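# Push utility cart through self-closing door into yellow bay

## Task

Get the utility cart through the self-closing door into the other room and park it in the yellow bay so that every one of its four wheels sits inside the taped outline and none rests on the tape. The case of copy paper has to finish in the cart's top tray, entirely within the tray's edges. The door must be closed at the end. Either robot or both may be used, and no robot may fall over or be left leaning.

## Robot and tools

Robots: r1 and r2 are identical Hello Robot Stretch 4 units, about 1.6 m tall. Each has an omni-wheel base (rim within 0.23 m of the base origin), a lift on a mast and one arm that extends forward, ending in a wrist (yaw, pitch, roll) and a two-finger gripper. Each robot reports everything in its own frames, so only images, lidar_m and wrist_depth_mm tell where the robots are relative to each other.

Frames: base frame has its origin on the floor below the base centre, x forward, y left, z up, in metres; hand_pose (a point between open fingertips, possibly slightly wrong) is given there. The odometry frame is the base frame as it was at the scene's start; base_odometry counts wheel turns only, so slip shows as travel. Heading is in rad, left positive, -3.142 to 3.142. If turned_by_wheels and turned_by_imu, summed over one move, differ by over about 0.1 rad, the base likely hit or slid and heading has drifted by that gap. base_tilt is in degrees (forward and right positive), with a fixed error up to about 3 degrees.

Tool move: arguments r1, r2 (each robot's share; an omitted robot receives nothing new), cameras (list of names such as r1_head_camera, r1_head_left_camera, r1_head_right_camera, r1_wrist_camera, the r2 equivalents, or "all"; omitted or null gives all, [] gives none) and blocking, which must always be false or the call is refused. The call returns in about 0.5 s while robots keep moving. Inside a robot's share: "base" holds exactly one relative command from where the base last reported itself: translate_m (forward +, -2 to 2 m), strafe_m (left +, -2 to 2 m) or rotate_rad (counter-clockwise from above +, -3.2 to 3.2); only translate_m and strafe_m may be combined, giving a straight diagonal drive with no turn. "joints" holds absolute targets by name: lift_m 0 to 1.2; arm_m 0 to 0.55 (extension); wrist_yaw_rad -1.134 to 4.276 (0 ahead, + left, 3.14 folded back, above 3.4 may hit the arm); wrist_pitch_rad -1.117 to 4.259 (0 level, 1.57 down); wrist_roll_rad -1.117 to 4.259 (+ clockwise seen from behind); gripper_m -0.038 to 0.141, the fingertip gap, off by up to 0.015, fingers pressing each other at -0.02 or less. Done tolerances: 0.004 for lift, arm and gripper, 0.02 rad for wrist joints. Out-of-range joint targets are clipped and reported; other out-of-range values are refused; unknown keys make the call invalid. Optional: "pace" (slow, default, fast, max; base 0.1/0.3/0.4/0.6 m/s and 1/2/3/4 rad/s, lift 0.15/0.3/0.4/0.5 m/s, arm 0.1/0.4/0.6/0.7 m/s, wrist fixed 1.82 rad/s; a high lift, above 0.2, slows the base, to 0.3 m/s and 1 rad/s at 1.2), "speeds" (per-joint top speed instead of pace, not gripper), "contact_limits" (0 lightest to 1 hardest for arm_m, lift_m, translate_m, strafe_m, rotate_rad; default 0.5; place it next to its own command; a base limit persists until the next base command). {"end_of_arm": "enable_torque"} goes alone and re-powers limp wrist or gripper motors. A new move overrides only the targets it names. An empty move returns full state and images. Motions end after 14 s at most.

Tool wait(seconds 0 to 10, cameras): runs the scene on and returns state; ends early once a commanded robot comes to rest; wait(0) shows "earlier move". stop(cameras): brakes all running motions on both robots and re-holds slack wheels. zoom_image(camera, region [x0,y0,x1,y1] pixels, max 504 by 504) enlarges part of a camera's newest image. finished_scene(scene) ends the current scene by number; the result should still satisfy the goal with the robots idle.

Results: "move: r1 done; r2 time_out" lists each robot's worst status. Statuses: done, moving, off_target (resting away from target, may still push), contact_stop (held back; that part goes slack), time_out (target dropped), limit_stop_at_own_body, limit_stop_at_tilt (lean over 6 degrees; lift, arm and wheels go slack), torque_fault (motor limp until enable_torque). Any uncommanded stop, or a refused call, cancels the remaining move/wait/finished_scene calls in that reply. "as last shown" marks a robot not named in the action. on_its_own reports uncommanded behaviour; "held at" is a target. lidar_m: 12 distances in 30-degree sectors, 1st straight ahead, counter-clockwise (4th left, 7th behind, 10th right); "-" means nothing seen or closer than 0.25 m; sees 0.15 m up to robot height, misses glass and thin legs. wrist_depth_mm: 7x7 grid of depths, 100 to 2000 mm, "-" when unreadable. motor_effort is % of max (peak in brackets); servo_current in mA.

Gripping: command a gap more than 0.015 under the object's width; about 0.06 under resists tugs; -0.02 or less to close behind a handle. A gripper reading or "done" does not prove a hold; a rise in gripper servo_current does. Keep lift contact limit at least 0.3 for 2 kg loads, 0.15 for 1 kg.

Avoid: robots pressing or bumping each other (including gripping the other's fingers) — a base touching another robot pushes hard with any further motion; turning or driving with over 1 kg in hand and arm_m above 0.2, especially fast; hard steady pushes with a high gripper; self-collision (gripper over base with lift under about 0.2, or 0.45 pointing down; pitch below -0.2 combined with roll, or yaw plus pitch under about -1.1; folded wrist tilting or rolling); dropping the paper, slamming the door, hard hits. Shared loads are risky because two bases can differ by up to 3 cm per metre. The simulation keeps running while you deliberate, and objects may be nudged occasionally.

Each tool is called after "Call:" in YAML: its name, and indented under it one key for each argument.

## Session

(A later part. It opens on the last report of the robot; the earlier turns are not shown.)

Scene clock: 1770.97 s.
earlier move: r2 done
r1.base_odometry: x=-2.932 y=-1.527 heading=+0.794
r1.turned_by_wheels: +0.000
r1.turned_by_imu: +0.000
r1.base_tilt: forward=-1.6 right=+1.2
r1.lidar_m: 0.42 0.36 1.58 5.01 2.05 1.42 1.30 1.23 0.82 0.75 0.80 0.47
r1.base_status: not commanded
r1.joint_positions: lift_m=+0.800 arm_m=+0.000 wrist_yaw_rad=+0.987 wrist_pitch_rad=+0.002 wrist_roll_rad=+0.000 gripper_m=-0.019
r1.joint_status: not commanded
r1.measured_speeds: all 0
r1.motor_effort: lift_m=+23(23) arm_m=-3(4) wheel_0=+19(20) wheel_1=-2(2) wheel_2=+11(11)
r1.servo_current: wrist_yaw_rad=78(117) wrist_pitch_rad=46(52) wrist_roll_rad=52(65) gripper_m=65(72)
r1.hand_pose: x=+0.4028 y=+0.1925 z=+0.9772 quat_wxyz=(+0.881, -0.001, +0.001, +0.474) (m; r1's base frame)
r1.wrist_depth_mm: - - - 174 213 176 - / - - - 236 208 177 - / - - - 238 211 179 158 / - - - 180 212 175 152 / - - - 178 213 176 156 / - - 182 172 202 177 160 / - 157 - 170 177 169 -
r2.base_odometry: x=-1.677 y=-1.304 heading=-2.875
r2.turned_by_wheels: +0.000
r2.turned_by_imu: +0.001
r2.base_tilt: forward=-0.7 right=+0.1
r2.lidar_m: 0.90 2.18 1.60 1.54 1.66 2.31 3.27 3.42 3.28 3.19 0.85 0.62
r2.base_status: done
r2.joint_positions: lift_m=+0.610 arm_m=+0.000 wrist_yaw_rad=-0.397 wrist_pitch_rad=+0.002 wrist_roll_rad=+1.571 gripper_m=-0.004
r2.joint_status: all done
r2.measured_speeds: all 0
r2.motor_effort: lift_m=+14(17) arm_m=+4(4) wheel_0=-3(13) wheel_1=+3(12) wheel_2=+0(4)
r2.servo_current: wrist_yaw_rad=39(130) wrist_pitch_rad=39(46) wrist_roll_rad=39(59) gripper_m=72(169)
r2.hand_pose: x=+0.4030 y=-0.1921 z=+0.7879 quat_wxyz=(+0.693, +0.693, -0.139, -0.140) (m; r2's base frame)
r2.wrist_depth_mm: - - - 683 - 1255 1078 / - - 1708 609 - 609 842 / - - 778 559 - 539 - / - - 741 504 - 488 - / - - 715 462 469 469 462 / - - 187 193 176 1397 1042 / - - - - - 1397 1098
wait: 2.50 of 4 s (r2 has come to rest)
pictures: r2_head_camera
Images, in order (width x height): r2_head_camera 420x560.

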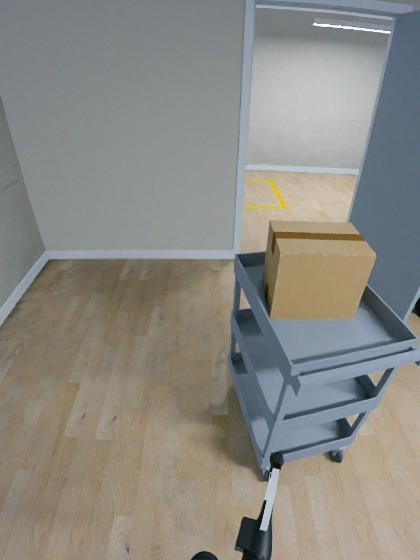

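Call:
move:
  r2: {"base":{"strafe_m":0.05,"translate_m":0.08},"joints":{"lift_m":0.65}}
  blocking: false
  cameras: []

Call:
wait:
  seconds: 3
  cameras: []

Call:
move:
  r2: {"joints":{"arm_m":0.52},"contact_limits":{"arm_m":0.1}}
  blocking: false
  cameras: []

Call:
wait:
  seconds: 4
  cameras: ["r2_head_camera","r2_wrist_camera"]

Scene clock: 1779.23 s.
move: r2 moving
r1: as last shown
r1.lidar_m: 0.42 0.35 1.55 4.99 2.07 1.42 1.31 1.26 0.83 0.75 0.78 0.47
r1.servo_current: wrist_yaw_rad=104(104) wrist_pitch_rad=46(46) wrist_roll_rad=52(59) gripper_m=65(72)
r1.wrist_depth_mm: - - - 175 213 176 - / - - - 236 209 177 - / - - - 237 211 178 158 / - - - 180 212 176 152 / - - - 178 213 176 156 / - - 182 171 202 177 160 / - 157 - 170 177 169 -
r2.base_odometry: x=-1.701 y=-1.330 heading=-2.875
r2.turned_by_wheels: +0.000
r2.turned_by_imu: +0.000
r2.base_tilt: forward=-0.7 right=+0.1
r2.lidar_m: 0.92 2.10 1.58 1.54 1.61 2.24 3.27 3.45 3.30 3.19 0.82 0.59
r2.base_status: translate_m moving; strafe_m moving
r2.joint_positions: lift_m=+0.642 arm_m=+0.000 wrist_yaw_rad=-0.397 wrist_pitch_rad=+0.002 wrist_roll_rad=+1.571 gripper_m=-0.004
r2.joint_status: lift_m moving
r2.measured_speeds: translate_m=+0.118 strafe_m=+0.071 rotate_rad=+0.007 lift_m=+0.073 arm_m=+0.000 wrist_yaw_rad=+0.000 wrist_pitch_rad=+0.000 wrist_roll_rad=+0.000
r2.motor_effort: lift_m=+19(24) arm_m=+4(4) wheel_0=-1(7) wheel_1=+9(11) wheel_2=-11(12)
r2.servo_current: wrist_yaw_rad=46(59) wrist_pitch_rad=33(52) wrist_roll_rad=39(59) gripper_m=78(78)
r2.hand_pose: x=+0.4030 y=-0.1922 z=+0.8196 quat_wxyz=(+0.693, +0.693, -0.139, -0.140) (m; r2's base frame)
r2.wrist_depth_mm: - - - 609 - 627 1118 / - - - 549 - 574 866 / - - 768 500 - 512 500 / - - 723 449 1118 445 455 / - - 691 452 - 477 469 / - - 187 193 176 1464 1025 / - - - - - 1464 1118
pictures: none
No camera images: "cameras" was empty.

Scene clock: 1780.17 s.
earlier move: r2 done
r1.base_odometry: x=-2.932 y=-1.527 heading=+0.794
r1.turned_by_wheels: +0.000
r1.turned_by_imu: +0.000
r1.base_tilt: forward=-1.6 right=+1.2
r1.lidar_m: 0.42 0.35 1.56 5.01 2.04 1.39 1.29 1.20 0.82 0.74 0.78 0.47
r1.base_status: not commanded
r1.joint_positions: lift_m=+0.800 arm_m=+0.000 wrist_yaw_rad=+0.987 wrist_pitch_rad=+0.002 wrist_roll_rad=+0.000 gripper_m=-0.019
r1.joint_status: not commanded
r1.measured_speeds: all 0
r1.motor_effort: lift_m=+23(23) arm_m=-3(4) wheel_0=+19(20) wheel_1=-2(2) wheel_2=+11(11)
r1.servo_current: wrist_yaw_rad=98(111) wrist_pitch_rad=39(52) wrist_roll_rad=52(72) gripper_m=59(72)
r1.hand_pose: x=+0.4028 y=+0.1925 z=+0.9772 quat_wxyz=(+0.881, -0.001, +0.001, +0.474) (m; r1's base frame)
r1.wrist_depth_mm: - - - 175 213 176 - / - - - 236 210 177 - / - - - 237 211 179 158 / - - - 180 212 176 152 / - - - 178 213 177 156 / - - 182 172 202 177 160 / - 157 - 170 177 169 -
r2.base_odometry: x=-1.741 y=-1.373 heading=-2.875
r2.turned_by_wheels: +0.000
r2.turned_by_imu: +0.000
r2.base_tilt: forward=-0.6 right=+0.1
r2.lidar_m: 0.97 2.08 1.55 1.49 1.59 2.25 3.35 3.47 3.35 3.25 0.72 0.56
r2.base_status: done
r2.joint_positions: lift_m=+0.650 arm_m=+0.000 wrist_yaw_rad=-0.397 wrist_pitch_rad=+0.002 wrist_roll_rad=+1.571 gripper_m=-0.004
r2.joint_status: all done
r2.measured_speeds: all 0
r2.motor_effort: lift_m=+21(24) arm_m=+4(4) wheel_0=-5(8) wheel_1=+1(11) wheel_2=-2(12)
r2.servo_current: wrist_yaw_rad=52(59) wrist_pitch_rad=39(52) wrist_roll_rad=59(59) gripper_m=78(78)
r2.hand_pose: x=+0.4030 y=-0.1922 z=+0.8273 quat_wxyz=(+0.693, +0.693, -0.139, -0.140) (m; r2's base frame)
r2.wrist_depth_mm: - - 1756 521 - 539 778 / - - 732 462 - 492 473 / - - 699 366 - - 424 / - - 676 415 991 410 421 / - - 668 521 - 539 960 / - - 188 193 176 1576 1138 / - - - - - 1464 1138
wait: 0.93 of 3 s (r2 has come to rest)
pictures: none
No camera images: "cameras" was empty.

Scene clock: 1780.67 s.
move: r2 moving
r1: as last shown
r1.lidar_m: 0.42 0.36 1.56 5.02 2.08 1.41 1.32 1.22 0.82 0.75 0.78 0.48
r1.motor_effort: lift_m=+23(23) arm_m=-3(4) wheel_0=+19(19) wheel_1=-2(2) wheel_2=+11(11)
r1.servo_current: wrist_yaw_rad=104(124) wrist_pitch_rad=33(46) wrist_roll_rad=52(72) gripper_m=72(72)
r1.wrist_depth_mm: - - - 175 213 176 - / - - - 236 209 177 - / - - - 238 211 178 158 / - - - 180 212 175 152 / - - - 178 215 177 157 / - - 182 172 202 177 160 / - 157 - 170 177 169 -
r2.base_odometry: x=-1.741 y=-1.373 heading=-2.875
r2.turned_by_wheels: +0.000
r2.turned_by_imu: +0.000
r2.base_tilt: forward=-0.7 right=+0.1
r2.lidar_m: 0.98 2.06 1.57 1.49 1.61 2.24 3.36 3.51 3.34 3.23 0.74 0.58
r2.base_status: not commanded
r2.joint_positions: lift_m=+0.650 arm_m=+0.051 wrist_yaw_rad=-0.397 wrist_pitch_rad=+0.002 wrist_roll_rad=+1.571 gripper_m=-0.004
r2.joint_status: arm_m moving
r2.measured_speeds: translate_m=+0.000 strafe_m=+0.000 rotate_rad=+0.000 lift_m=+0.000 arm_m=+0.195 wrist_yaw_rad=+0.000 wrist_pitch_rad=+0.000 wrist_roll_rad=+0.000
r2.motor_effort: lift_m=+21(21) arm_m=+11(11) wheel_0=-4(5) wheel_1=+2(2) wheel_2=-2(2)
r2.servo_current: wrist_yaw_rad=52(59) wrist_pitch_rad=39(46) wrist_roll_rad=33(52) gripper_m=78(85)
r2.contact_limits: arm_m 0.1
r2.hand_pose: x=+0.4536 y=-0.1922 z=+0.8273 quat_wxyz=(+0.693, +0.693, -0.139, -0.140) (m; r2's base frame)
r2.wrist_depth_mm: - - 1661 452 - 683 462 / - - 676 413 - - 424 / - - 661 342 373 370 370 / - - 627 389 - - 410 / - - 654 488 - 917 891 / - - 187 194 176 1464 1138 / - - - - - 1464 1160
pictures: none
No camera images: "cameras" was empty.

Scene clock: 1782.77 s.
earlier move: r2 done
r1.base_odometry: x=-2.932 y=-1.527 heading=+0.794
r1.turned_by_wheels: +0.000
r1.turned_by_imu: +0.000
r1.base_tilt: forward=-1.6 right=+1.2
r1.lidar_m: 0.43 0.35 1.57 4.98 2.02 1.42 1.33 1.22 0.81 0.73 0.78 0.50
r1.base_status: not commanded
r1.joint_positions: lift_m=+0.800 arm_m=+0.000 wrist_yaw_rad=+0.987 wrist_pitch_rad=+0.002 wrist_roll_rad=+0.000 gripper_m=-0.019
r1.joint_status: not commanded
r1.measured_speeds: all 0
r1.motor_effort: lift_m=+23(23) arm_m=-3(4) wheel_0=+19(20) wheel_1=-2(2) wheel_2=+11(11)
r1.servo_current: wrist_yaw_rad=91(124) wrist_pitch_rad=33(52) wrist_roll_rad=46(72) gripper_m=65(72)
r1.hand_pose: x=+0.4028 y=+0.1925 z=+0.9772 quat_wxyz=(+0.881, -0.001, +0.001, +0.474) (m; r1's base frame)
r1.wrist_depth_mm: - - - 174 213 175 - / - - - 236 208 177 - / - - - 237 211 178 158 / - - - 180 211 175 151 / - - - 178 213 176 156 / - - 181 171 202 177 160 / - 158 - 170 177 169 -
r2.base_odometry: x=-1.741 y=-1.373 heading=-2.875
r2.turned_by_wheels: +0.000
r2.turned_by_imu: +0.000
r2.base_tilt: forward=-0.7 right=+0.1
r2.lidar_m: 0.98 2.09 1.53 1.48 1.57 2.23 3.38 3.50 3.35 3.25 0.71 0.57
r2.base_status: not commanded
r2.joint_positions: lift_m=+0.650 arm_m=+0.520 wrist_yaw_rad=-0.397 wrist_pitch_rad=+0.002 wrist_roll_rad=+1.571 gripper_m=-0.004
r2.joint_status: all done
r2.measured_speeds: all 0
r2.motor_effort: lift_m=+21(21) arm_m=+7(14) wheel_0=-4(5) wheel_1=+2(2) wheel_2=-2(2)
r2.servo_current: wrist_yaw_rad=52(59) wrist_pitch_rad=46(46) wrist_roll_rad=33(59) gripper_m=78(85)
r2.contact_limits: arm_m 0.1
r2.hand_pose: x=+0.9228 y=-0.1922 z=+0.8273 quat_wxyz=(+0.693, +0.693, -0.139, -0.140) (m; r2's base frame)
r2.wrist_depth_mm: 195 192 142 139 - - - / 235 238 167 168 174 609 - / 307 314 220 203 - 1808 - / - - - 256 - 1661 484 / - - - 322 - 1708 433 / - - 179 193 175 1576 1138 / - - - - - 1430 1138
wait: 2.10 of 4 s (r2 has come to rest)
pictures: r2_head_camera, r2_wrist_camera
Images, in order (width x height): r2_head_camera 420x560, r2_wrist_camera 616x392.

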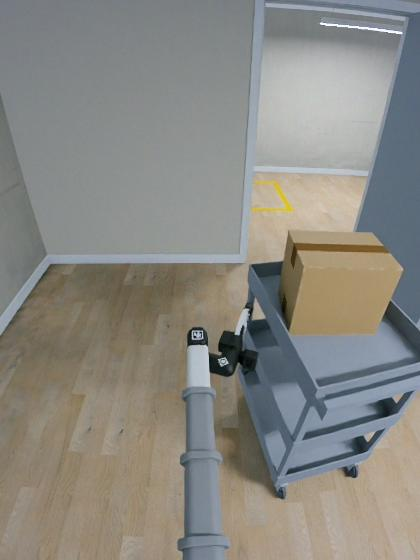

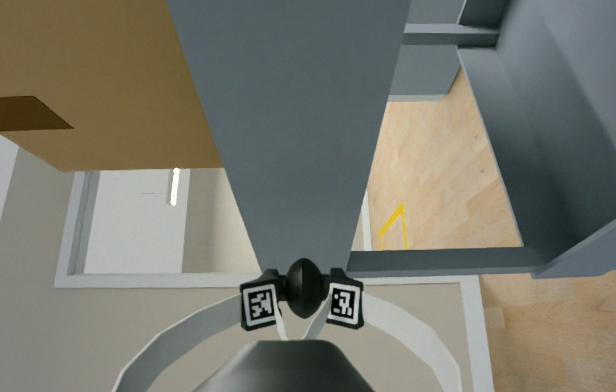

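Call:
move:
  r2: {"base":{"translate_m":-0.1},"pace":"slow"}
  blocking: false
  cameras: []

Call:
wait:
  seconds: 3
  cameras: []

Call:
move:
  r2: {"base":{"strafe_m":-0.25},"pace":"slow","contact_limits":{"strafe_m":0.3}}
  blocking: false
  cameras: []

Call:
wait:
  seconds: 6
  cameras: ["r2_head_camera","r2_wrist_camera"]

Scene clock: 1794.27 s.
move: r2 moving
r1: as last shown
r1.lidar_m: 0.43 0.38 1.55 5.00 2.04 1.43 1.31 1.20 0.84 0.74 0.80 0.47
r1.servo_current: wrist_yaw_rad=85(124) wrist_pitch_rad=39(46) wrist_roll_rad=39(59) gripper_m=65(72)
r1.wrist_depth_mm: - - - 175 213 176 - / - - - 236 209 178 - / - - - 238 211 178 158 / - - - 179 212 175 152 / - - - 178 214 176 156 / - - 182 172 202 177 160 / - 158 - 170 177 169 -
r2.base_odometry: x=-1.729 y=-1.369 heading=-2.875
r2.turned_by_wheels: +0.000
r2.turned_by_imu: +0.000
r2.base_tilt: forward=-0.7 right=+0.0
r2.lidar_m: 0.96 2.09 1.54 1.49 1.57 2.24 3.35 3.49 3.34 3.22 0.75 0.57
r2.base_status: translate_m moving
r2.joint_positions: lift_m=+0.650 arm_m=+0.520 wrist_yaw_rad=-0.397 wrist_pitch_rad=+0.002 wrist_roll_rad=+1.571 gripper_m=-0.004
r2.joint_status: not commanded
r2.measured_speeds: translate_m=-0.048 strafe_m=+0.000 rotate_rad=+0.000 lift_m=+0.000 arm_m=+0.000 wrist_yaw_rad=+0.000 wrist_pitch_rad=+0.000 wrist_roll_rad=+0.000
r2.motor_effort: lift_m=+21(21) arm_m=+7(8) wheel_0=-6(8) wheel_1=-5(5) wheel_2=+9(9)
r2.servo_current: wrist_yaw_rad=46(59) wrist_pitch_rad=39(46) wrist_roll_rad=46(59) gripper_m=78(78)
r2.contact_limits: arm_m 0.1
r2.hand_pose: x=+0.9228 y=-0.1922 z=+0.8273 quat_wxyz=(+0.693, +0.693, -0.139, -0.140) (m; r2's base frame)
r2.wrist_depth_mm: 194 191 143 140 - - - / 232 236 175 170 177 627 - / 306 315 223 206 - 1756 - / - - - 258 - 1808 488 / - - - 325 - 1661 430 / - - 179 192 176 1537 1160 / - - - - - 1366 1160
pictures: none
No camera images: "cameras" was empty.

Scene clock: 1796.07 s.
earlier move: r2 done
r1.base_odometry: x=-2.932 y=-1.527 heading=+0.794
r1.turned_by_wheels: +0.000
r1.turned_by_imu: +0.000
r1.base_tilt: forward=-1.6 right=+1.2
r1.lidar_m: 0.43 0.38 1.53 5.00 2.05 1.38 1.31 1.23 0.80 0.76 0.79 0.46
r1.base_status: not commanded
r1.joint_positions: lift_m=+0.800 arm_m=+0.000 wrist_yaw_rad=+0.987 wrist_pitch_rad=+0.002 wrist_roll_rad=+0.000 gripper_m=-0.019
r1.joint_status: not commanded
r1.measured_speeds: all 0
r1.motor_effort: lift_m=+23(23) arm_m=-4(4) wheel_0=+19(20) wheel_1=-2(2) wheel_2=+11(11)
r1.servo_current: wrist_yaw_rad=91(124) wrist_pitch_rad=39(52) wrist_roll_rad=59(59) gripper_m=72(72)
r1.hand_pose: x=+0.4028 y=+0.1925 z=+0.9772 quat_wxyz=(+0.881, -0.001, +0.001, +0.474) (m; r1's base frame)
r1.wrist_depth_mm: - - - 175 214 175 - / - - - 235 210 177 - / - - - 236 211 179 158 / - - - 180 213 175 152 / - - - 178 213 177 156 / - - 182 172 202 177 160 / - 157 - 170 177 169 -
r2.base_odometry: x=-1.645 y=-1.346 heading=-2.875
r2.turned_by_wheels: +0.000
r2.turned_by_imu: +0.000
r2.base_tilt: forward=-0.7 right=+0.0
r2.lidar_m: 0.99 2.08 1.55 1.49 1.57 2.25 3.25 3.41 3.33 3.24 0.90 0.65
r2.base_status: done
r2.joint_positions: lift_m=+0.650 arm_m=+0.520 wrist_yaw_rad=-0.397 wrist_pitch_rad=+0.002 wrist_roll_rad=+1.571 gripper_m=-0.004
r2.joint_status: not commanded
r2.measured_speeds: all 0
r2.motor_effort: lift_m=+21(21) arm_m=+7(8) wheel_0=-5(9) wheel_1=-6(7) wheel_2=+5(10)
r2.servo_current: wrist_yaw_rad=46(59) wrist_pitch_rad=46(52) wrist_roll_rad=59(59) gripper_m=78(78)
r2.contact_limits: arm_m 0.1
r2.hand_pose: x=+0.9228 y=-0.1922 z=+0.8273 quat_wxyz=(+0.693, +0.693, -0.139, -0.140) (m; r2's base frame)
r2.wrist_depth_mm: 270 267 158 159 160 - - / 258 256 192 187 - 707 - / 296 298 270 226 - 661 - / - 439 410 283 - 621 - / - - - 355 - 1756 436 / - - 179 193 176 1430 1138 / - - - - - 1336 1118
wait: 1.80 of 3 s (r2 has come to rest)
pictures: none
No camera images: "cameras" was empty.

Scene clock: 1796.57 s.
move: r2 moving
r1: as last shown
r1.lidar_m: 0.42 0.37 1.54 5.00 2.04 1.41 1.32 1.23 0.81 0.76 0.79 0.48
r1.motor_effort: lift_m=+23(23) arm_m=-3(4) wheel_0=+19(20) wheel_1=-2(2) wheel_2=+11(11)
r1.servo_current: wrist_yaw_rad=98(111) wrist_pitch_rad=33(52) wrist_roll_rad=39(65) gripper_m=72(72)
r1.wrist_depth_mm: - - - 175 213 176 - / - - - 236 209 176 - / - - - 236 211 178 158 / - - - 180 213 175 152 / - - - 178 213 177 156 / - - 181 171 202 178 160 / - 157 - 170 177 168 -
r2.base_odometry: x=-1.649 y=-1.333 heading=-2.876
r2.turned_by_wheels: +0.000
r2.turned_by_imu: +0.000
r2.base_tilt: forward=-0.7 right=+0.0
r2.lidar_m: 0.97 2.11 1.58 1.51 1.60 2.25 3.26 3.40 3.32 3.22 0.92 0.68
r2.base_status: strafe_m moving
r2.joint_positions: lift_m=+0.650 arm_m=+0.520 wrist_yaw_rad=-0.397 wrist_pitch_rad=+0.002 wrist_roll_rad=+1.571 gripper_m=-0.004
r2.joint_status: not commanded
r2.measured_speeds: translate_m=+0.000 strafe_m=-0.056 rotate_rad=-0.002 lift_m=+0.000 arm_m=+0.000 wrist_yaw_rad=+0.000 wrist_pitch_rad=+0.000 wrist_roll_rad=+0.000
r2.motor_effort: lift_m=+21(21) arm_m=+7(8) wheel_0=+5(9) wheel_1=-7(9) wheel_2=+0(4)
r2.servo_current: wrist_yaw_rad=33(59) wrist_pitch_rad=39(46) wrist_roll_rad=52(59) gripper_m=78(85)
r2.contact_limits: arm_m 0.1; strafe_m 0.3
r2.hand_pose: x=+0.9228 y=-0.1922 z=+0.8273 quat_wxyz=(+0.693, +0.693, -0.139, -0.140) (m; r2's base frame)
r2.wrist_depth_mm: 268 270 144 141 146 - - / 256 254 170 171 - 707 - / 267 273 224 206 - 661 - / 1921 399 368 259 - 621 - / - - - 327 - 1756 430 / - - 180 193 176 1537 1098 / - - - - - 1366 1160
pictures: none
No camera images: "cameras" was empty.

Scene clock: 1798.03 s.
earlier move: r2 contact_stop
r1.base_odometry: x=-2.932 y=-1.527 heading=+0.794
r1.turned_by_wheels: +0.000
r1.turned_by_imu: +0.000
r1.base_tilt: forward=-1.6 right=+1.2
r1.lidar_m: 0.43 0.37 1.52 5.01 2.05 1.39 1.30 1.24 0.80 0.74 0.77 0.49
r1.base_status: not commanded
r1.joint_positions: lift_m=+0.800 arm_m=+0.000 wrist_yaw_rad=+0.987 wrist_pitch_rad=+0.002 wrist_roll_rad=+0.000 gripper_m=-0.019
r1.joint_status: not commanded
r1.measured_speeds: all 0
r1.motor_effort: lift_m=+23(23) arm_m=-4(4) wheel_0=+19(20) wheel_1=-2(2) wheel_2=+11(11)
r1.servo_current: wrist_yaw_rad=104(117) wrist_pitch_rad=39(52) wrist_roll_rad=52(65) gripper_m=65(72)
r1.hand_pose: x=+0.4028 y=+0.1925 z=+0.9772 quat_wxyz=(+0.881, -0.001, +0.001, +0.474) (m; r1's base frame)
r1.wrist_depth_mm: - - - 175 213 175 - / - - - 236 211 176 - / - - - 237 211 179 158 / - - - 180 212 175 152 / - - - 179 214 177 156 / - - 182 172 202 178 160 / - 157 - 169 177 169 -
r2.base_odometry: x=-1.667 y=-1.245 heading=-2.830
r2.turned_by_wheels: +0.046
r2.turned_by_imu: +0.045
r2.base_tilt: forward=-0.6 right=+0.0
r2.lidar_m: 0.90 2.14 1.64 1.60 1.75 2.52 3.25 3.43 3.22 3.13 0.90 0.64
r2.base_status: strafe_m contact_stop (by the wheels' count: -0.103 of -0.250)
r2.joint_positions: lift_m=+0.650 arm_m=+0.520 wrist_yaw_rad=-0.397 wrist_pitch_rad=+0.002 wrist_roll_rad=+1.571 gripper_m=-0.004
r2.joint_status: not commanded
r2.measured_speeds: all 0
r2.on_its_own: the wheels are slack since a contact_stop
r2.motor_effort: lift_m=+21(21) arm_m=+7(8) wheel_0=+0(25) wheel_1=+0(9) wheel_2=+0(4)
r2.servo_current: wrist_yaw_rad=59(65) wrist_pitch_rad=39(46) wrist_roll_rad=52(59) gripper_m=65(85)
r2.contact_limits: arm_m 0.1; strafe_m 0.3
r2.hand_pose: x=+0.9229 y=-0.1921 z=+0.8273 quat_wxyz=(+0.693, +0.693, -0.139, -0.140) (m; r2's base frame)
r2.wrist_depth_mm: 259 - - - - - - / 248 242 115 115 111 - - / 237 237 136 136 137 654 - / 271 277 185 176 188 627 - / - - - 229 - 1756 - / - - 183 192 176 1464 1042 / - - - - - 1464 1160
wait: 1.47 of 6 s (r2 has come to rest)
pictures: r2_head_camera, r2_wrist_camera
Images, in order (width x height): r2_head_camera 420x560, r2_wrist_camera 616x392.

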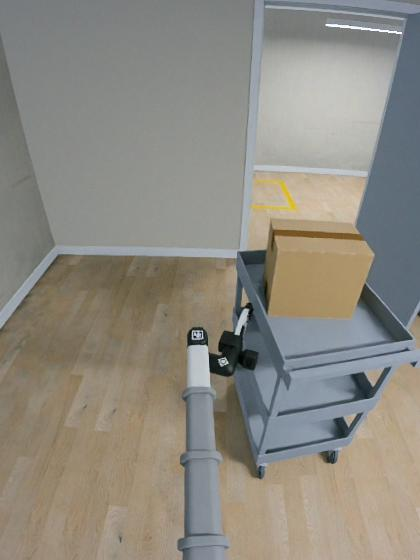

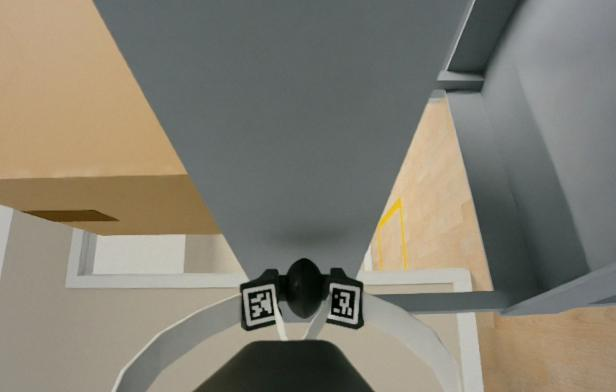

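Call:
move:
  r2: {"base":{"strafe_m":-0.2},"pace":"slow","contact_limits":{"strafe_m":0.8}}
  blocking: false
  cameras: []

Call:
wait:
  seconds: 6
  cameras: ["r2_head_camera","r2_head_left_camera"]

Scene clock: 1804.67 s.
move: r2 moving
r1: as last shown
r1.lidar_m: 0.42 0.39 1.52 5.00 2.07 1.42 1.31 1.20 0.81 0.74 0.77 0.47
r1.motor_effort: lift_m=+23(23) arm_m=-3(4) wheel_0=+19(19) wheel_1=-2(2) wheel_2=+11(11)
r1.servo_current: wrist_yaw_rad=91(117) wrist_pitch_rad=39(52) wrist_roll_rad=46(52) gripper_m=65(65)
r1.wrist_depth_mm: - - - 175 213 176 - / - - - 236 209 177 - / - - - 238 211 178 158 / - - - 180 212 176 152 / - - - 178 214 176 156 / - - 182 172 202 177 160 / - 157 - 170 177 168 -
r2.base_odometry: x=-1.672 y=-1.232 heading=-2.829
r2.turned_by_wheels: +0.000
r2.turned_by_imu: +0.001
r2.base_tilt: forward=-0.7 right=+0.0
r2.lidar_m: 0.85 2.11 1.65 1.62 1.75 2.55 3.24 3.45 3.18 3.11 0.89 0.62
r2.base_status: strafe_m moving
r2.joint_positions: lift_m=+0.650 arm_m=+0.520 wrist_yaw_rad=-0.397 wrist_pitch_rad=+0.002 wrist_roll_rad=+1.571 gripper_m=-0.004
r2.joint_status: not commanded
r2.measured_speeds: translate_m=-0.002 strafe_m=-0.056 rotate_rad=+0.009 lift_m=+0.000 arm_m=+0.000 wrist_yaw_rad=+0.000 wrist_pitch_rad=+0.000 wrist_roll_rad=+0.000
r2.motor_effort: lift_m=+21(21) arm_m=+7(7) wheel_0=+7(9) wheel_1=-6(9) wheel_2=-2(2)
r2.servo_current: wrist_yaw_rad=52(52) wrist_pitch_rad=39(52) wrist_roll_rad=39(59) gripper_m=65(72)
r2.contact_limits: arm_m 0.1; strafe_m 0.8
r2.hand_pose: x=+0.9229 y=-0.1921 z=+0.8273 quat_wxyz=(+0.693, +0.693, -0.139, -0.140) (m; r2's base frame)
r2.wrist_depth_mm: 255 - - - - - - / 246 243 - - - - - / 235 233 116 117 113 640 - / 235 237 150 160 - 609 - / - 439 362 213 - 1863 - / - - 181 193 176 1576 512 / - - - - - 1464 1138
pictures: none
No camera images: "cameras" was empty.

Scene clock: 1807.30 s.
earlier move: r2 done
r1.base_odometry: x=-2.932 y=-1.527 heading=+0.794
r1.turned_by_wheels: +0.000
r1.turned_by_imu: +0.000
r1.base_tilt: forward=-1.6 right=+1.2
r1.lidar_m: 0.43 0.36 1.24 4.99 2.04 1.38 1.32 1.22 0.82 0.76 0.79 0.49
r1.base_status: not commanded
r1.joint_positions: lift_m=+0.800 arm_m=+0.000 wrist_yaw_rad=+0.987 wrist_pitch_rad=+0.002 wrist_roll_rad=+0.000 gripper_m=-0.019
r1.joint_status: not commanded
r1.measured_speeds: all 0
r1.on_its_own: wrist_yaw_rad is at rest, and its servo_current (111 mA) is outside its rest range (0 to 104 mA)
r1.motor_effort: lift_m=+23(23) arm_m=-4(4) wheel_0=+19(20) wheel_1=-2(2) wheel_2=+11(11)
r1.servo_current: wrist_yaw_rad=111(130) wrist_pitch_rad=39(52) wrist_roll_rad=39(65) gripper_m=65(72)
r1.hand_pose: x=+0.4028 y=+0.1925 z=+0.9772 quat_wxyz=(+0.881, -0.001, +0.001, +0.474) (m; r1's base frame)
r1.wrist_depth_mm: - - - 174 213 176 - / - - - 236 210 177 - / - - - 238 211 179 158 / - - - 180 212 175 151 / - - - 178 213 177 156 / - - 182 172 202 177 160 / - 157 - 170 178 169 -
r2.base_odometry: x=-1.729 y=-1.055 heading=-2.829
r2.turned_by_wheels: +0.000
r2.turned_by_imu: +0.003
r2.base_tilt: forward=-0.7 right=+0.0
r2.lidar_m: 0.90 2.37 1.84 1.80 1.94 2.86 3.28 3.49 2.98 2.93 2.19 0.73
r2.base_status: done
r2.joint_positions: lift_m=+0.650 arm_m=+0.520 wrist_yaw_rad=-0.397 wrist_pitch_rad=+0.002 wrist_roll_rad=+1.571 gripper_m=-0.004
r2.joint_status: not commanded
r2.measured_speeds: all 0
r2.motor_effort: lift_m=+21(21) arm_m=+6(7) wheel_0=+4(36) wheel_1=-4(9) wheel_2=+4(15)
r2.servo_current: wrist_yaw_rad=39(98) wrist_pitch_rad=33(52) wrist_roll_rad=33(59) gripper_m=72(78)
r2.contact_limits: arm_m 0.1; strafe_m 0.8
r2.hand_pose: x=+0.9229 y=-0.1921 z=+0.8273 quat_wxyz=(+0.693, +0.693, -0.139, -0.140) (m; r2's base frame)
r2.wrist_depth_mm: - 379 133 134 - - - / 355 345 150 150 - 627 - / 309 306 174 170 175 723 - / 278 277 208 196 - 732 - / 314 315 296 224 - 676 - / - 421 187 194 176 591 - / - - - - - - 517
wait: 2.63 of 6 s (r2 has come to rest)
pictures: r2_head_camera, r2_head_left_camera
Images, in order (width x height): r2_head_camera 420x560, r2_head_left_camera 420x672.

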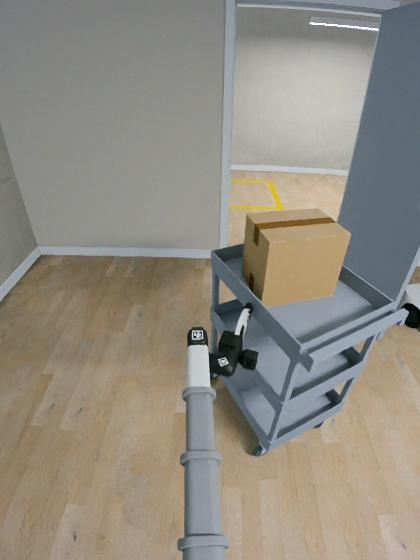

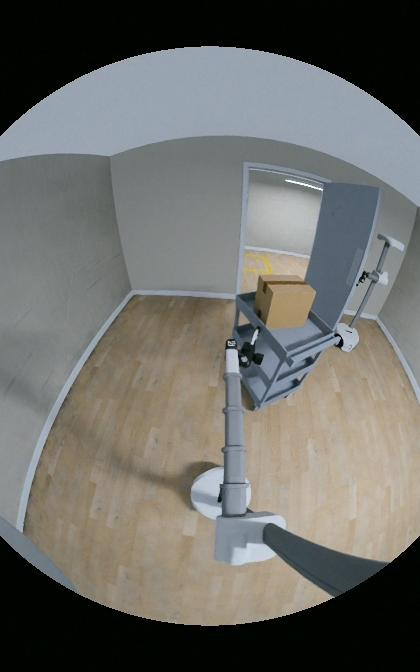

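Call:
move:
  r2: {"base":{"strafe_m":0.16,"translate_m":0.2}}
  blocking: false
  cameras: []

Call:
wait:
  seconds: 4
  cameras: ["r2_head_camera"]

Scene clock: 1812.97 s.
move: r2 moving
r1.base_odometry: x=-2.932 y=-1.527 heading=+0.794
r1.turned_by_wheels: +0.000
r1.turned_by_imu: +0.000
r1.base_tilt: forward=-1.6 right=+1.2
r1.lidar_m: 0.44 0.36 1.25 5.00 2.06 1.39 1.31 1.22 0.81 0.75 0.79 0.48
r1.base_status: not commanded
r1.joint_positions: lift_m=+0.800 arm_m=+0.000 wrist_yaw_rad=+0.987 wrist_pitch_rad=+0.002 wrist_roll_rad=+0.000 gripper_m=-0.019
r1.joint_status: not commanded
r1.measured_speeds: all 0
r1.motor_effort: lift_m=+23(23) arm_m=-4(4) wheel_0=+19(20) wheel_1=-2(2) wheel_2=+11(11)
r1.servo_current: wrist_yaw_rad=98(117) wrist_pitch_rad=46(46) wrist_roll_rad=39(65) gripper_m=65(65)
r1.hand_pose: x=+0.4028 y=+0.1925 z=+0.9772 quat_wxyz=(+0.881, -0.001, +0.001, +0.474) (m; r1's base frame)
r1.wrist_depth_mm: - - - 175 213 176 - / - - - 236 209 177 - / - - - 237 211 178 158 / - - - 180 213 175 152 / - - - 178 214 176 156 / - - 182 171 202 177 160 / - 157 - 170 177 169 -
r2.base_odometry: x=-1.748 y=-1.083 heading=-2.830
r2.turned_by_wheels: -0.001
r2.turned_by_imu: +0.000
r2.base_tilt: forward=-0.7 right=+0.1
r2.lidar_m: 0.91 2.34 1.82 1.78 1.92 2.83 3.28 3.48 3.04 2.96 2.19 0.71
r2.base_status: translate_m moving; strafe_m moving
r2.joint_positions: lift_m=+0.650 arm_m=+0.520 wrist_yaw_rad=-0.397 wrist_pitch_rad=+0.002 wrist_roll_rad=+1.571 gripper_m=-0.004
r2.joint_status: not commanded
r2.measured_speeds: translate_m=+0.102 strafe_m=+0.083 rotate_rad=-0.003 lift_m=+0.000 arm_m=+0.000 wrist_yaw_rad=+0.000 wrist_pitch_rad=+0.000 wrist_roll_rad=+0.000
r2.motor_effort: lift_m=+21(21) arm_m=+6(7) wheel_0=-5(6) wheel_1=+12(12) wheel_2=-11(11)
r2.servo_current: wrist_yaw_rad=46(59) wrist_pitch_rad=39(46) wrist_roll_rad=46(59) gripper_m=65(72)
r2.contact_limits: arm_m 0.1
r2.hand_pose: x=+0.9228 y=-0.1922 z=+0.8273 quat_wxyz=(+0.693, +0.693, -0.139, -0.140) (m; r2's base frame)
r2.wrist_depth_mm: 362 359 140 138 - - - / 317 314 157 158 - 647 - / 282 279 182 179 184 715 - / 263 263 217 205 - 715 - / 319 340 322 233 - 661 - / - - 187 194 176 1661 - / - - - - - - 424
pictures: none
No camera images: "cameras" was empty.

Scene clock: 1814.70 s.
earlier move: r2 done
r1.base_odometry: x=-2.932 y=-1.527 heading=+0.794
r1.turned_by_wheels: +0.000
r1.turned_by_imu: +0.000
r1.base_tilt: forward=-1.5 right=+1.2
r1.lidar_m: 0.43 0.35 1.25 5.00 2.05 1.41 1.31 1.22 0.81 0.75 0.77 0.49
r1.base_status: not commanded
r1.joint_positions: lift_m=+0.800 arm_m=+0.000 wrist_yaw_rad=+0.987 wrist_pitch_rad=+0.002 wrist_roll_rad=+0.000 gripper_m=-0.019
r1.joint_status: not commanded
r1.measured_speeds: all 0
r1.motor_effort: lift_m=+23(23) arm_m=-3(4) wheel_0=+19(20) wheel_1=-2(2) wheel_2=+11(11)
r1.servo_current: wrist_yaw_rad=91(124) wrist_pitch_rad=39(52) wrist_roll_rad=59(65) gripper_m=59(72)
r1.hand_pose: x=+0.4028 y=+0.1925 z=+0.9772 quat_wxyz=(+0.881, -0.001, +0.001, +0.474) (m; r1's base frame)
r1.wrist_depth_mm: - - - 175 213 176 - / - - - 236 209 177 - / - - - 238 210 178 158 / - - - 180 213 176 153 / - - - 178 213 177 156 / - - 182 171 202 177 160 / - 158 - 170 177 169 -
r2.base_odometry: x=-1.870 y=-1.269 heading=-2.830
r2.turned_by_wheels: +0.000
r2.turned_by_imu: +0.001
r2.base_tilt: forward=-0.7 right=+0.1
r2.lidar_m: 0.99 2.18 1.66 1.61 1.77 2.56 3.45 3.69 3.18 3.11 0.60 0.67
r2.base_status: done
r2.joint_positions: lift_m=+0.650 arm_m=+0.520 wrist_yaw_rad=-0.397 wrist_pitch_rad=+0.002 wrist_roll_rad=+1.571 gripper_m=-0.004
r2.joint_status: not commanded
r2.measured_speeds: all 0
r2.motor_effort: lift_m=+21(21) arm_m=+7(7) wheel_0=-3(9) wheel_1=+3(12) wheel_2=-3(13)
r2.servo_current: wrist_yaw_rad=33(59) wrist_pitch_rad=46(46) wrist_roll_rad=46(59) gripper_m=72(72)
r2.contact_limits: arm_m 0.1
r2.hand_pose: x=+0.9228 y=-0.1922 z=+0.8273 quat_wxyz=(+0.693, +0.693, -0.139, -0.140) (m; r2's base frame)
r2.wrist_depth_mm: 268 265 208 200 - - - / 304 307 293 224 - 640 - / - - - 254 - 1661 480 / 1756 - - 293 - 1661 424 / 1708 - - 324 - 1576 1138 / - - 182 191 176 1537 1138 / - - - - - 1366 1160
wait: 1.73 of 4 s (r2 has come to rest)
pictures: r2_head_camera
Images, in order (width x height): r2_head_camera 420x560.

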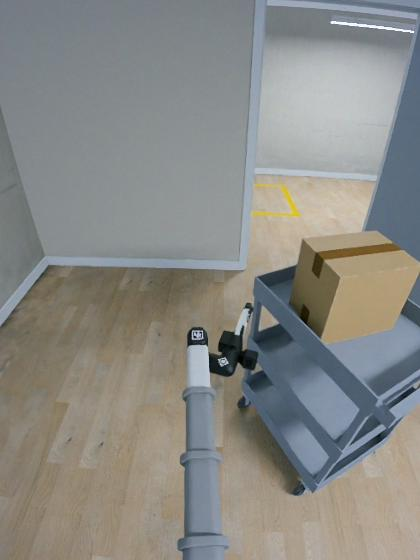

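Call:
move:
  r2: {"base":{"strafe_m":-0.27},"pace":"slow","contact_limits":{"strafe_m":0.8}}
  blocking: false
  cameras: []

Call:
wait:
  seconds: 6
  cameras: ["r2_head_camera","r2_head_left_camera"]

Scene clock: 1821.70 s.
move: r2 moving
r1: as last shown
r1.base_tilt: forward=-1.6 right=+1.2
r1.lidar_m: 0.42 0.36 1.26 5.01 2.07 1.40 1.31 1.22 0.84 0.73 0.76 0.50
r1.servo_current: wrist_yaw_rad=98(111) wrist_pitch_rad=39(46) wrist_roll_rad=33(65) gripper_m=59(72)
r1.wrist_depth_mm: - - - 175 213 176 - / - - - 236 210 177 - / - - - 238 211 178 158 / - - - 180 212 175 152 / - - - 178 213 176 156 / - - 182 172 201 177 160 / - 157 - 169 177 169 -
r2.base_odometry: x=-1.875 y=-1.255 heading=-2.830
r2.turned_by_wheels: +0.000
r2.turned_by_imu: +0.001
r2.base_tilt: forward=-0.7 right=+0.1
r2.lidar_m: 1.00 2.18 1.69 1.65 1.79 2.61 3.45 3.67 3.15 3.06 0.64 0.65
r2.base_status: strafe_m moving
r2.joint_positions: lift_m=+0.650 arm_m=+0.520 wrist_yaw_rad=-0.397 wrist_pitch_rad=+0.002 wrist_roll_rad=+1.571 gripper_m=-0.004
r2.joint_status: not commanded
r2.measured_speeds: translate_m=-0.001 strafe_m=-0.055 rotate_rad=+0.004 lift_m=+0.000 arm_m=+0.000 wrist_yaw_rad=+0.000 wrist_pitch_rad=+0.000 wrist_roll_rad=+0.000
r2.motor_effort: lift_m=+21(21) arm_m=+6(7) wheel_0=+6(12) wheel_1=-6(9) wheel_2=+0(3)
r2.servo_current: wrist_yaw_rad=59(59) wrist_pitch_rad=39(39) wrist_roll_rad=39(52) gripper_m=59(72)
r2.contact_limits: arm_m 0.1; strafe_m 0.8
r2.hand_pose: x=+0.9228 y=-0.1922 z=+0.8273 quat_wxyz=(+0.693, +0.693, -0.139, -0.140) (m; r2's base frame)
r2.wrist_depth_mm: 254 257 196 187 - - - / 289 294 276 211 - 627 - / 1808 - - 240 - 1808 480 / 1756 - - 277 - 1708 433 / 1756 - - 315 - - 1182 / - - 182 192 175 1537 1138 / - - - - - 1397 1138
pictures: none
No camera images: "cameras" was empty.

Scene clock: 1825.07 s.
earlier move: r2 done
r1.base_odometry: x=-2.932 y=-1.527 heading=+0.794
r1.turned_by_wheels: +0.000
r1.turned_by_imu: +0.000
r1.base_tilt: forward=-1.6 right=+1.3
r1.lidar_m: 0.43 0.36 1.01 5.01 2.08 1.41 1.31 1.24 0.82 0.76 0.78 0.50
r1.base_status: not commanded
r1.joint_positions: lift_m=+0.800 arm_m=+0.000 wrist_yaw_rad=+0.987 wrist_pitch_rad=+0.002 wrist_roll_rad=+0.000 gripper_m=-0.019
r1.joint_status: not commanded
r1.measured_speeds: all 0
r1.motor_effort: lift_m=+23(23) arm_m=-4(4) wheel_0=+19(20) wheel_1=-2(2) wheel_2=+11(11)
r1.servo_current: wrist_yaw_rad=85(117) wrist_pitch_rad=46(52) wrist_roll_rad=39(72) gripper_m=65(72)
r1.hand_pose: x=+0.4028 y=+0.1925 z=+0.9772 quat_wxyz=(+0.881, -0.001, +0.001, +0.474) (m; r1's base frame)
r1.wrist_depth_mm: - - - 175 213 175 - / - - - 236 210 177 - / - - - 237 211 179 158 / - - - 180 212 175 152 / - - - 178 213 176 156 / - - 181 172 202 177 160 / - 158 - 170 177 168 -
r2.base_odometry: x=-1.954 y=-1.012 heading=-2.829
r2.turned_by_wheels: +0.000
r2.turned_by_imu: +0.003
r2.base_tilt: forward=-0.7 right=+0.0
r2.lidar_m: 0.94 2.47 1.95 1.89 2.04 3.02 3.46 3.71 2.89 2.85 0.96 0.70
r2.base_status: done
r2.joint_positions: lift_m=+0.650 arm_m=+0.520 wrist_yaw_rad=-0.397 wrist_pitch_rad=+0.002 wrist_roll_rad=+1.571 gripper_m=-0.004
r2.joint_status: not commanded
r2.measured_speeds: all 0
r2.motor_effort: lift_m=+21(21) arm_m=+6(7) wheel_0=+4(27) wheel_1=-3(9) wheel_2=+5(9)
r2.servo_current: wrist_yaw_rad=46(78) wrist_pitch_rad=39(46) wrist_roll_rad=52(59) gripper_m=65(78)
r2.contact_limits: arm_m 0.1; strafe_m 0.8
r2.hand_pose: x=+0.9229 y=-0.1921 z=+0.8273 quat_wxyz=(+0.693, +0.693, -0.139, -0.140) (m; r2's base frame)
r2.wrist_depth_mm: 195 195 156 156 - - - / 216 219 173 171 - 609 - / 250 252 191 187 - 676 - / 296 296 277 209 - 654 - / 1661 - 343 229 - 1756 504 / - - 187 203 176 1708 436 / - - - - - - -
wait: 3.37 of 6 s (r2 has come to rest)
pictures: r2_head_camera, r2_head_left_camera
Images, in order (width x height): r2_head_camera 420x560, r2_head_left_camera 420x672.

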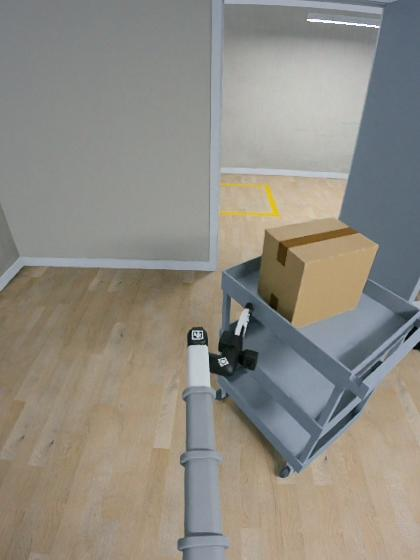

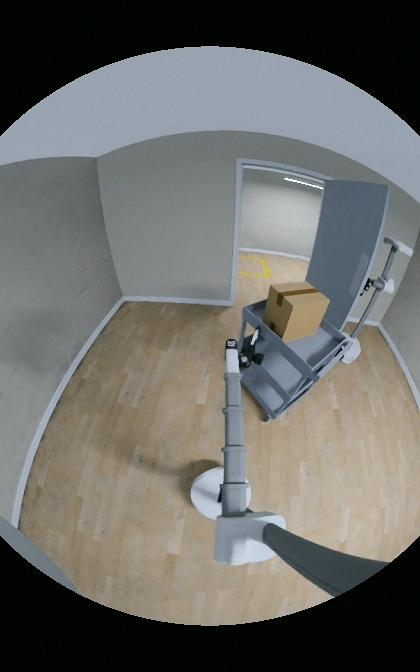

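Call:
move:
  r2: {"base":{"strafe_m":0.06}}
  blocking: false
  cameras: []

Call:
wait:
  seconds: 2
  cameras: []

Call:
move:
  r2: {"base":{"translate_m":-0.1},"joints":{"arm_m":0.0,"lift_m":0.677,"gripper_m":0.11},"pace":"fast"}
  blocking: false
  cameras: []

Call:
wait:
  seconds: 3
  cameras: []

Call:
move:
  r2: {"base":{"translate_m":0.05,"strafe_m":-1.1},"joints":{"wrist_yaw_rad":0.4}}
  blocking: false
  cameras: []

Call:
wait:
  seconds: 6
  cameras: ["r2_head_camera","r2_head_left_camera"]

Scene clock: 1873.63 s.
move: r2 moving
r1: as last shown
r1.base_tilt: forward=-1.6 right=+1.2
r1.lidar_m: 0.41 0.37 1.01 5.00 2.06 1.41 1.31 1.20 0.82 0.75 0.76 0.48
r1.servo_current: wrist_yaw_rad=104(117) wrist_pitch_rad=46(46) wrist_roll_rad=52(59) gripper_m=65(65)
r1.wrist_depth_mm: - - - 174 213 176 - / - - - 235 209 177 - / - - - 237 211 178 157 / - - - 180 212 175 153 / - - - 178 213 176 156 / - - 182 172 202 177 160 / - 157 - 170 177 169 -
r2.base_odometry: x=-1.943 y=-1.046 heading=-2.829
r2.turned_by_wheels: +0.000
r2.turned_by_imu: +0.001
r2.base_tilt: forward=-0.7 right=+0.0
r2.lidar_m: 0.97 2.44 1.93 1.84 1.99 2.98 3.48 3.70 2.93 2.86 0.86 0.70
r2.base_status: strafe_m moving
r2.joint_positions: lift_m=+0.650 arm_m=+0.520 wrist_yaw_rad=-0.397 wrist_pitch_rad=+0.002 wrist_roll_rad=+1.571 gripper_m=-0.004
r2.joint_status: not commanded
r2.measured_speeds: translate_m=+0.000 strafe_m=+0.129 rotate_rad=-0.001 lift_m=+0.000 arm_m=+0.000 wrist_yaw_rad=+0.000 wrist_pitch_rad=+0.000 wrist_roll_rad=+0.000
r2.motor_effort: lift_m=+21(21) arm_m=+6(7) wheel_0=-5(13) wheel_1=+8(10) wheel_2=+0(3)
r2.servo_current: wrist_yaw_rad=46(59) wrist_pitch_rad=39(46) wrist_roll_rad=52(59) gripper_m=72(72)
r2.contact_limits: arm_m 0.1
r2.hand_pose: x=+0.9229 y=-0.1921 z=+0.8273 quat_wxyz=(+0.693, +0.693, -0.139, -0.140) (m; r2's base frame)
r2.wrist_depth_mm: 222 228 184 181 - - - / 252 252 206 198 - - - / 289 289 276 218 - 691 - / 327 342 330 243 - 1808 - / 1808 - - 266 - 1618 462 / - - 187 194 176 1708 421 / - - - - - - 1160
pictures: none
No camera images: "cameras" was empty.

Scene clock: 1874.33 s.
earlier move: r2 done
r1.base_odometry: x=-2.932 y=-1.527 heading=+0.794
r1.turned_by_wheels: +0.000
r1.turned_by_imu: +0.000
r1.base_tilt: forward=-1.5 right=+1.2
r1.lidar_m: 0.42 0.38 1.03 5.02 2.08 1.43 1.30 1.24 0.82 0.77 0.79 0.49
r1.base_status: not commanded
r1.joint_positions: lift_m=+0.800 arm_m=+0.000 wrist_yaw_rad=+0.987 wrist_pitch_rad=+0.002 wrist_roll_rad=+0.000 gripper_m=-0.019
r1.joint_status: not commanded
r1.measured_speeds: all 0
r1.motor_effort: lift_m=+23(23) arm_m=-3(4) wheel_0=+19(20) wheel_1=-2(2) wheel_2=+11(11)
r1.servo_current: wrist_yaw_rad=104(117) wrist_pitch_rad=46(52) wrist_roll_rad=52(65) gripper_m=65(65)
r1.hand_pose: x=+0.4028 y=+0.1925 z=+0.9772 quat_wxyz=(+0.881, -0.001, +0.001, +0.474) (m; r1's base frame)
r1.wrist_depth_mm: - - - 175 213 176 - / - - - 236 209 177 - / - - - 237 211 178 158 / - - - 180 213 176 152 / - - - 178 214 176 156 / - - 182 172 202 177 160 / - 158 - 170 177 168 -
r2.base_odometry: x=-1.935 y=-1.069 heading=-2.829
r2.turned_by_wheels: +0.000
r2.turned_by_imu: +0.000
r2.base_tilt: forward=-0.6 right=+0.1
r2.lidar_m: 0.98 2.41 1.89 1.83 2.00 2.91 3.47 3.72 2.96 2.91 0.83 0.73
r2.base_status: done
r2.joint_positions: lift_m=+0.650 arm_m=+0.520 wrist_yaw_rad=-0.397 wrist_pitch_rad=+0.002 wrist_roll_rad=+1.571 gripper_m=-0.004
r2.joint_status: not commanded
r2.measured_speeds: all 0
r2.motor_effort: lift_m=+21(21) arm_m=+7(7) wheel_0=-1(13) wheel_1=+4(10) wheel_2=+0(3)
r2.servo_current: wrist_yaw_rad=39(59) wrist_pitch_rad=33(46) wrist_roll_rad=39(59) gripper_m=65(72)
r2.contact_limits: arm_m 0.1
r2.hand_pose: x=+0.9229 y=-0.1921 z=+0.8273 quat_wxyz=(+0.693, +0.693, -0.139, -0.140) (m; r2's base frame)
r2.wrist_depth_mm: 251 248 211 203 - - - / 278 282 271 222 - - - / 320 324 317 244 - 699 - / 1756 - 370 272 - 1808 - / 1756 - - 298 - 1661 442 / 1661 - 186 193 176 1618 1138 / - - - - - 1366 1160
wait: 0.70 of 2 s (r2 has come to rest)
pictures: none
No camera images: "cameras" was empty.

Scene clock: 1874.83 s.
move: r2 moving
r1: as last shown
r1.base_tilt: forward=-1.6 right=+1.2
r1.lidar_m: 0.42 0.38 1.03 5.01 2.06 1.40 1.31 1.22 0.82 0.75 0.79 0.49
r1.motor_effort: lift_m=+23(23) arm_m=-4(4) wheel_0=+19(20) wheel_1=-2(2) wheel_2=+11(11)
r1.servo_current: wrist_yaw_rad=104(111) wrist_pitch_rad=39(46) wrist_roll_rad=46(52) gripper_m=65(72)
r1.wrist_depth_mm: - - - 174 213 175 - / - - - 236 210 177 - / - - - 237 211 179 158 / - - - 180 211 175 152 / - - - 178 214 177 156 / - - 182 172 202 177 160 / - 157 - 170 177 169 -
r2.base_odometry: x=-1.889 y=-1.054 heading=-2.829
r2.turned_by_wheels: +0.000
r2.turned_by_imu: +0.000
r2.base_tilt: forward=-0.7 right=+0.0
r2.lidar_m: 1.02 2.44 1.90 1.83 1.97 2.91 3.40 3.66 2.97 2.90 1.03 0.77
r2.base_status: translate_m moving
r2.joint_positions: lift_m=+0.677 arm_m=+0.444 wrist_yaw_rad=-0.397 wrist_pitch_rad=+0.002 wrist_roll_rad=+1.571 gripper_m=+0.016
r2.joint_status: lift_m moving; arm_m moving; gripper_m moving
r2.measured_speeds: translate_m=-0.190 strafe_m=+0.000 rotate_rad=+0.003 lift_m=+0.000 arm_m=-0.292 wrist_yaw_rad=+0.000 wrist_pitch_rad=+0.000 wrist_roll_rad=+0.000
r2.motor_effort: lift_m=+21(24) arm_m=-7(11) wheel_0=-10(10) wheel_1=-9(10) wheel_2=+14(15)
r2.servo_current: wrist_yaw_rad=52(52) wrist_pitch_rad=39(46) wrist_roll_rad=46(52) gripper_m=72(91)
r2.hand_pose: x=+0.8470 y=-0.1921 z=+0.8543 quat_wxyz=(+0.693, +0.693, -0.139, -0.140) (m; r2's base frame)
r2.wrist_depth_mm: - 343 342 258 259 - - / 340 324 327 282 282 723 - / - 373 375 317 324 798 - / - 455 439 355 - 759 - / - - - 379 - 1863 418 / 1708 - 191 193 186 1661 459 / - 116 - - - 1499 1182
pictures: none
No camera images: "cameras" was empty.

Scene clock: 1876.47 s.
earlier move: r2 done
r1.base_odometry: x=-2.932 y=-1.527 heading=+0.794
r1.turned_by_wheels: +0.000
r1.turned_by_imu: +0.000
r1.base_tilt: forward=-1.6 right=+1.2
r1.lidar_m: 0.42 0.34 1.01 5.00 2.03 1.42 1.30 1.23 0.81 0.74 0.78 0.47
r1.base_status: not commanded
r1.joint_positions: lift_m=+0.800 arm_m=+0.000 wrist_yaw_rad=+0.987 wrist_pitch_rad=+0.002 wrist_roll_rad=+0.000 gripper_m=-0.019
r1.joint_status: not commanded
r1.measured_speeds: all 0
r1.on_its_own: wrist_yaw_rad is at rest, and its servo_current (117 mA) is outside its rest range (0 to 104 mA)
r1.motor_effort: lift_m=+23(23) arm_m=-4(4) wheel_0=+19(20) wheel_1=-2(2) wheel_2=+11(11)
r1.servo_current: wrist_yaw_rad=117(117) wrist_pitch_rad=39(52) wrist_roll_rad=46(72) gripper_m=65(72)
r1.hand_pose: x=+0.4028 y=+0.1925 z=+0.9772 quat_wxyz=(+0.881, -0.001, +0.001, +0.474) (m; r1's base frame)
r1.wrist_depth_mm: - - - 175 213 176 - / - - - 236 210 177 - / - - - 237 210 178 158 / - - - 180 213 175 152 / - - - 178 214 176 156 / - - 182 172 203 177 160 / - 157 - 170 177 169 -
r2.base_odometry: x=-1.840 y=-1.038 heading=-2.829
r2.turned_by_wheels: +0.000
r2.turned_by_imu: +0.000
r2.base_tilt: forward=-0.7 right=+0.1
r2.lidar_m: 1.09 2.42 1.87 1.83 1.99 2.90 3.38 3.58 2.95 2.87 1.20 0.81
r2.base_status: done
r2.joint_positions: lift_m=+0.677 arm_m=+0.000 wrist_yaw_rad=-0.398 wrist_pitch_rad=+0.002 wrist_roll_rad=+1.571 gripper_m=+0.110
r2.joint_status: all done
r2.measured_speeds: all 0
r2.motor_effort: lift_m=+21(24) arm_m=-7(11) wheel_0=-2(10) wheel_1=-2(10) wheel_2=+1(15)
r2.servo_current: wrist_yaw_rad=39(59) wrist_pitch_rad=39(46) wrist_roll_rad=59(65) gripper_m=52(130)
r2.hand_pose: x=+0.4031 y=-0.1923 z=+0.8543 quat_wxyz=(+0.693, +0.693, -0.139, -0.140) (m; r2's base frame)
r2.wrist_depth_mm: - - - - - 1537 1160 / - - - 647 - 788 991 / - - 960 621 - - - / - - 866 820 - - - / - - 831 798 - 1182 - / - - 195 854 190 1537 1025 / - - - - - 1756 1182
wait: 1.63 of 3 s (r2 has come to rest)
pictures: none
No camera images: "cameras" was empty.

Scene clock: 1876.97 s.
move: r2 moving
r1.base_odometry: x=-2.932 y=-1.527 heading=+0.794
r1.turned_by_wheels: +0.000
r1.turned_by_imu: +0.000
r1.base_tilt: forward=-1.6 right=+1.2
r1.lidar_m: 0.43 0.35 1.02 4.99 2.01 1.43 1.32 1.22 0.81 0.76 0.76 0.48
r1.base_status: not commanded
r1.joint_positions: lift_m=+0.800 arm_m=+0.000 wrist_yaw_rad=+0.987 wrist_pitch_rad=+0.002 wrist_roll_rad=+0.000 gripper_m=-0.019
r1.joint_status: not commanded
r1.measured_speeds: all 0
r1.motor_effort: lift_m=+23(23) arm_m=-3(4) wheel_0=+19(19) wheel_1=-2(2) wheel_2=+11(11)
r1.servo_current: wrist_yaw_rad=98(111) wrist_pitch_rad=39(52) wrist_roll_rad=52(59) gripper_m=72(72)
r1.hand_pose: x=+0.4028 y=+0.1925 z=+0.9772 quat_wxyz=(+0.881, -0.001, +0.001, +0.474) (m; r1's base frame)
r1.wrist_depth_mm: - - - 175 212 175 - / - - - 236 210 177 - / - - - 238 211 178 158 / - - - 180 212 176 152 / - - - 178 214 176 156 / - - 182 172 202 177 160 / - 157 - 170 177 168 -
r2.base_odometry: x=-1.852 y=-1.005 heading=-2.830
r2.turned_by_wheels: +0.000
r2.turned_by_imu: +0.000
r2.base_tilt: forward=-0.6 right=+0.1
r2.lidar_m: 1.01 2.48 1.93 1.89 2.05 2.97 3.38 3.61 2.93 2.84 2.05 0.80
r2.base_status: translate_m moving; strafe_m moving
r2.joint_positions: lift_m=+0.677 arm_m=+0.000 wrist_yaw_rad=+0.162 wrist_pitch_rad=+0.002 wrist_roll_rad=+1.571 gripper_m=+0.110
r2.joint_status: wrist_yaw_rad moving
r2.measured_speeds: translate_m=+0.006 strafe_m=-0.136 rotate_rad=+0.003 lift_m=+0.000 arm_m=+0.000 wrist_yaw_rad=+1.742 wrist_pitch_rad=+0.000 wrist_roll_rad=+0.000
r2.motor_effort: lift_m=+21(21) arm_m=-7(8) wheel_0=+8(11) wheel_1=-11(11) wheel_2=-6(7)
r2.servo_current: wrist_yaw_rad=104(130) wrist_pitch_rad=46(46) wrist_roll_rad=46(59) gripper_m=59(59)
r2.hand_pose: x=+0.4698 y=-0.0396 z=+0.8543 quat_wxyz=(+0.705, +0.705, +0.058, +0.057) (m; r2's base frame)
r2.wrist_depth_mm: - - 647 621 - - - / - - - 788 - 1397 976 / - - - - - 1618 1138 / - - - - - 1756 1205 / - - - - - 1756 1160 / - - 198 - 193 1499 1182 / - - - - - 1708 1182
pictures: none
No camera images: "cameras" was empty.

Scene clock: 1881.50 s.
earlier move: r2 done
r1.base_odometry: x=-2.932 y=-1.527 heading=+0.794
r1.turned_by_wheels: +0.000
r1.turned_by_imu: +0.000
r1.base_tilt: forward=-1.6 right=+1.2
r1.lidar_m: 0.41 0.38 0.99 1.27 2.06 1.40 1.32 1.22 0.82 0.75 0.79 0.49
r1.base_status: not commanded
r1.joint_positions: lift_m=+0.800 arm_m=+0.000 wrist_yaw_rad=+0.987 wrist_pitch_rad=+0.002 wrist_roll_rad=+0.000 gripper_m=-0.019
r1.joint_status: not commanded
r1.measured_speeds: all 0
r1.on_its_own: wrist_yaw_rad is at rest, and its servo_current (111 mA) is outside its rest range (0 to 104 mA)
r1.motor_effort: lift_m=+23(23) arm_m=-4(4) wheel_0=+19(20) wheel_1=-2(2) wheel_2=+11(11)
r1.servo_current: wrist_yaw_rad=111(124) wrist_pitch_rad=39(52) wrist_roll_rad=46(72) gripper_m=72(72)
r1.hand_pose: x=+0.4028 y=+0.1925 z=+0.9772 quat_wxyz=(+0.881, -0.001, +0.001, +0.474) (m; r1's base frame)
r1.wrist_depth_mm: - - - 175 213 176 - / - - - 236 209 177 - / - - - 238 211 179 157 / - - - 180 212 176 152 / - - - 178 214 177 156 / - - 181 172 202 178 160 / - 157 - 170 177 169 -
r2.base_odometry: x=-2.225 y=-0.007 heading=-2.830
r2.turned_by_wheels: +0.000
r2.turned_by_imu: +0.000
r2.base_tilt: forward=-0.7 right=+0.0
r2.lidar_m: 0.81 0.79 3.01 2.95 3.13 3.55 3.51 2.37 1.85 1.81 1.94 1.37
r2.base_status: done
r2.joint_positions: lift_m=+0.677 arm_m=+0.000 wrist_yaw_rad=+0.397 wrist_pitch_rad=+0.002 wrist_roll_rad=+1.571 gripper_m=+0.110
r2.joint_status: all done
r2.measured_speeds: all 0
r2.motor_effort: lift_m=+20(21) arm_m=-7(8) wheel_0=+0(14) wheel_1=-2(12) wheel_2=-5(9)
r2.servo_current: wrist_yaw_rad=39(130) wrist_pitch_rad=46(52) wrist_roll_rad=39(59) gripper_m=52(65)
r2.hand_pose: x=+0.4709 y=+0.0309 z=+0.8544 quat_wxyz=(+0.693, +0.693, +0.140, +0.139) (m; r2's base frame)
r2.wrist_depth_mm: - - - - - 1661 1138 / - - - - - 1661 1182 / - - - - - 1708 1182 / - - - - - 1708 1182 / - - - 946 - 661 - / - - 198 661 191 654 - / - - - - - 621 -
wait: 4.53 of 6 s (r2 has come to rest)
pictures: r2_head_camera, r2_head_left_camera
Images, in order (width x height): r2_head_camera 420x560, r2_head_left_camera 420x672.

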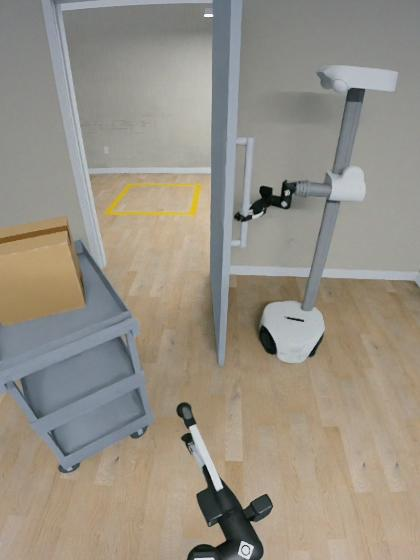

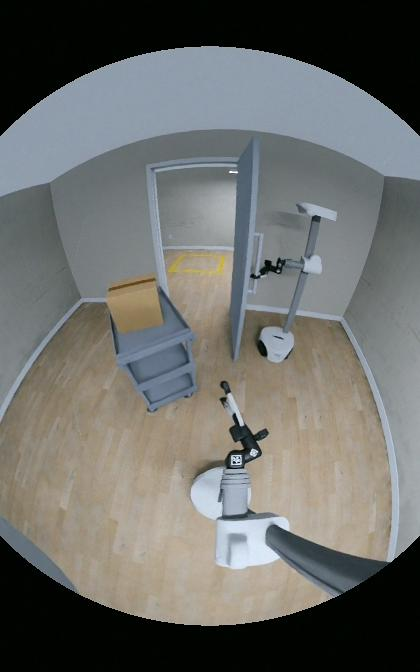

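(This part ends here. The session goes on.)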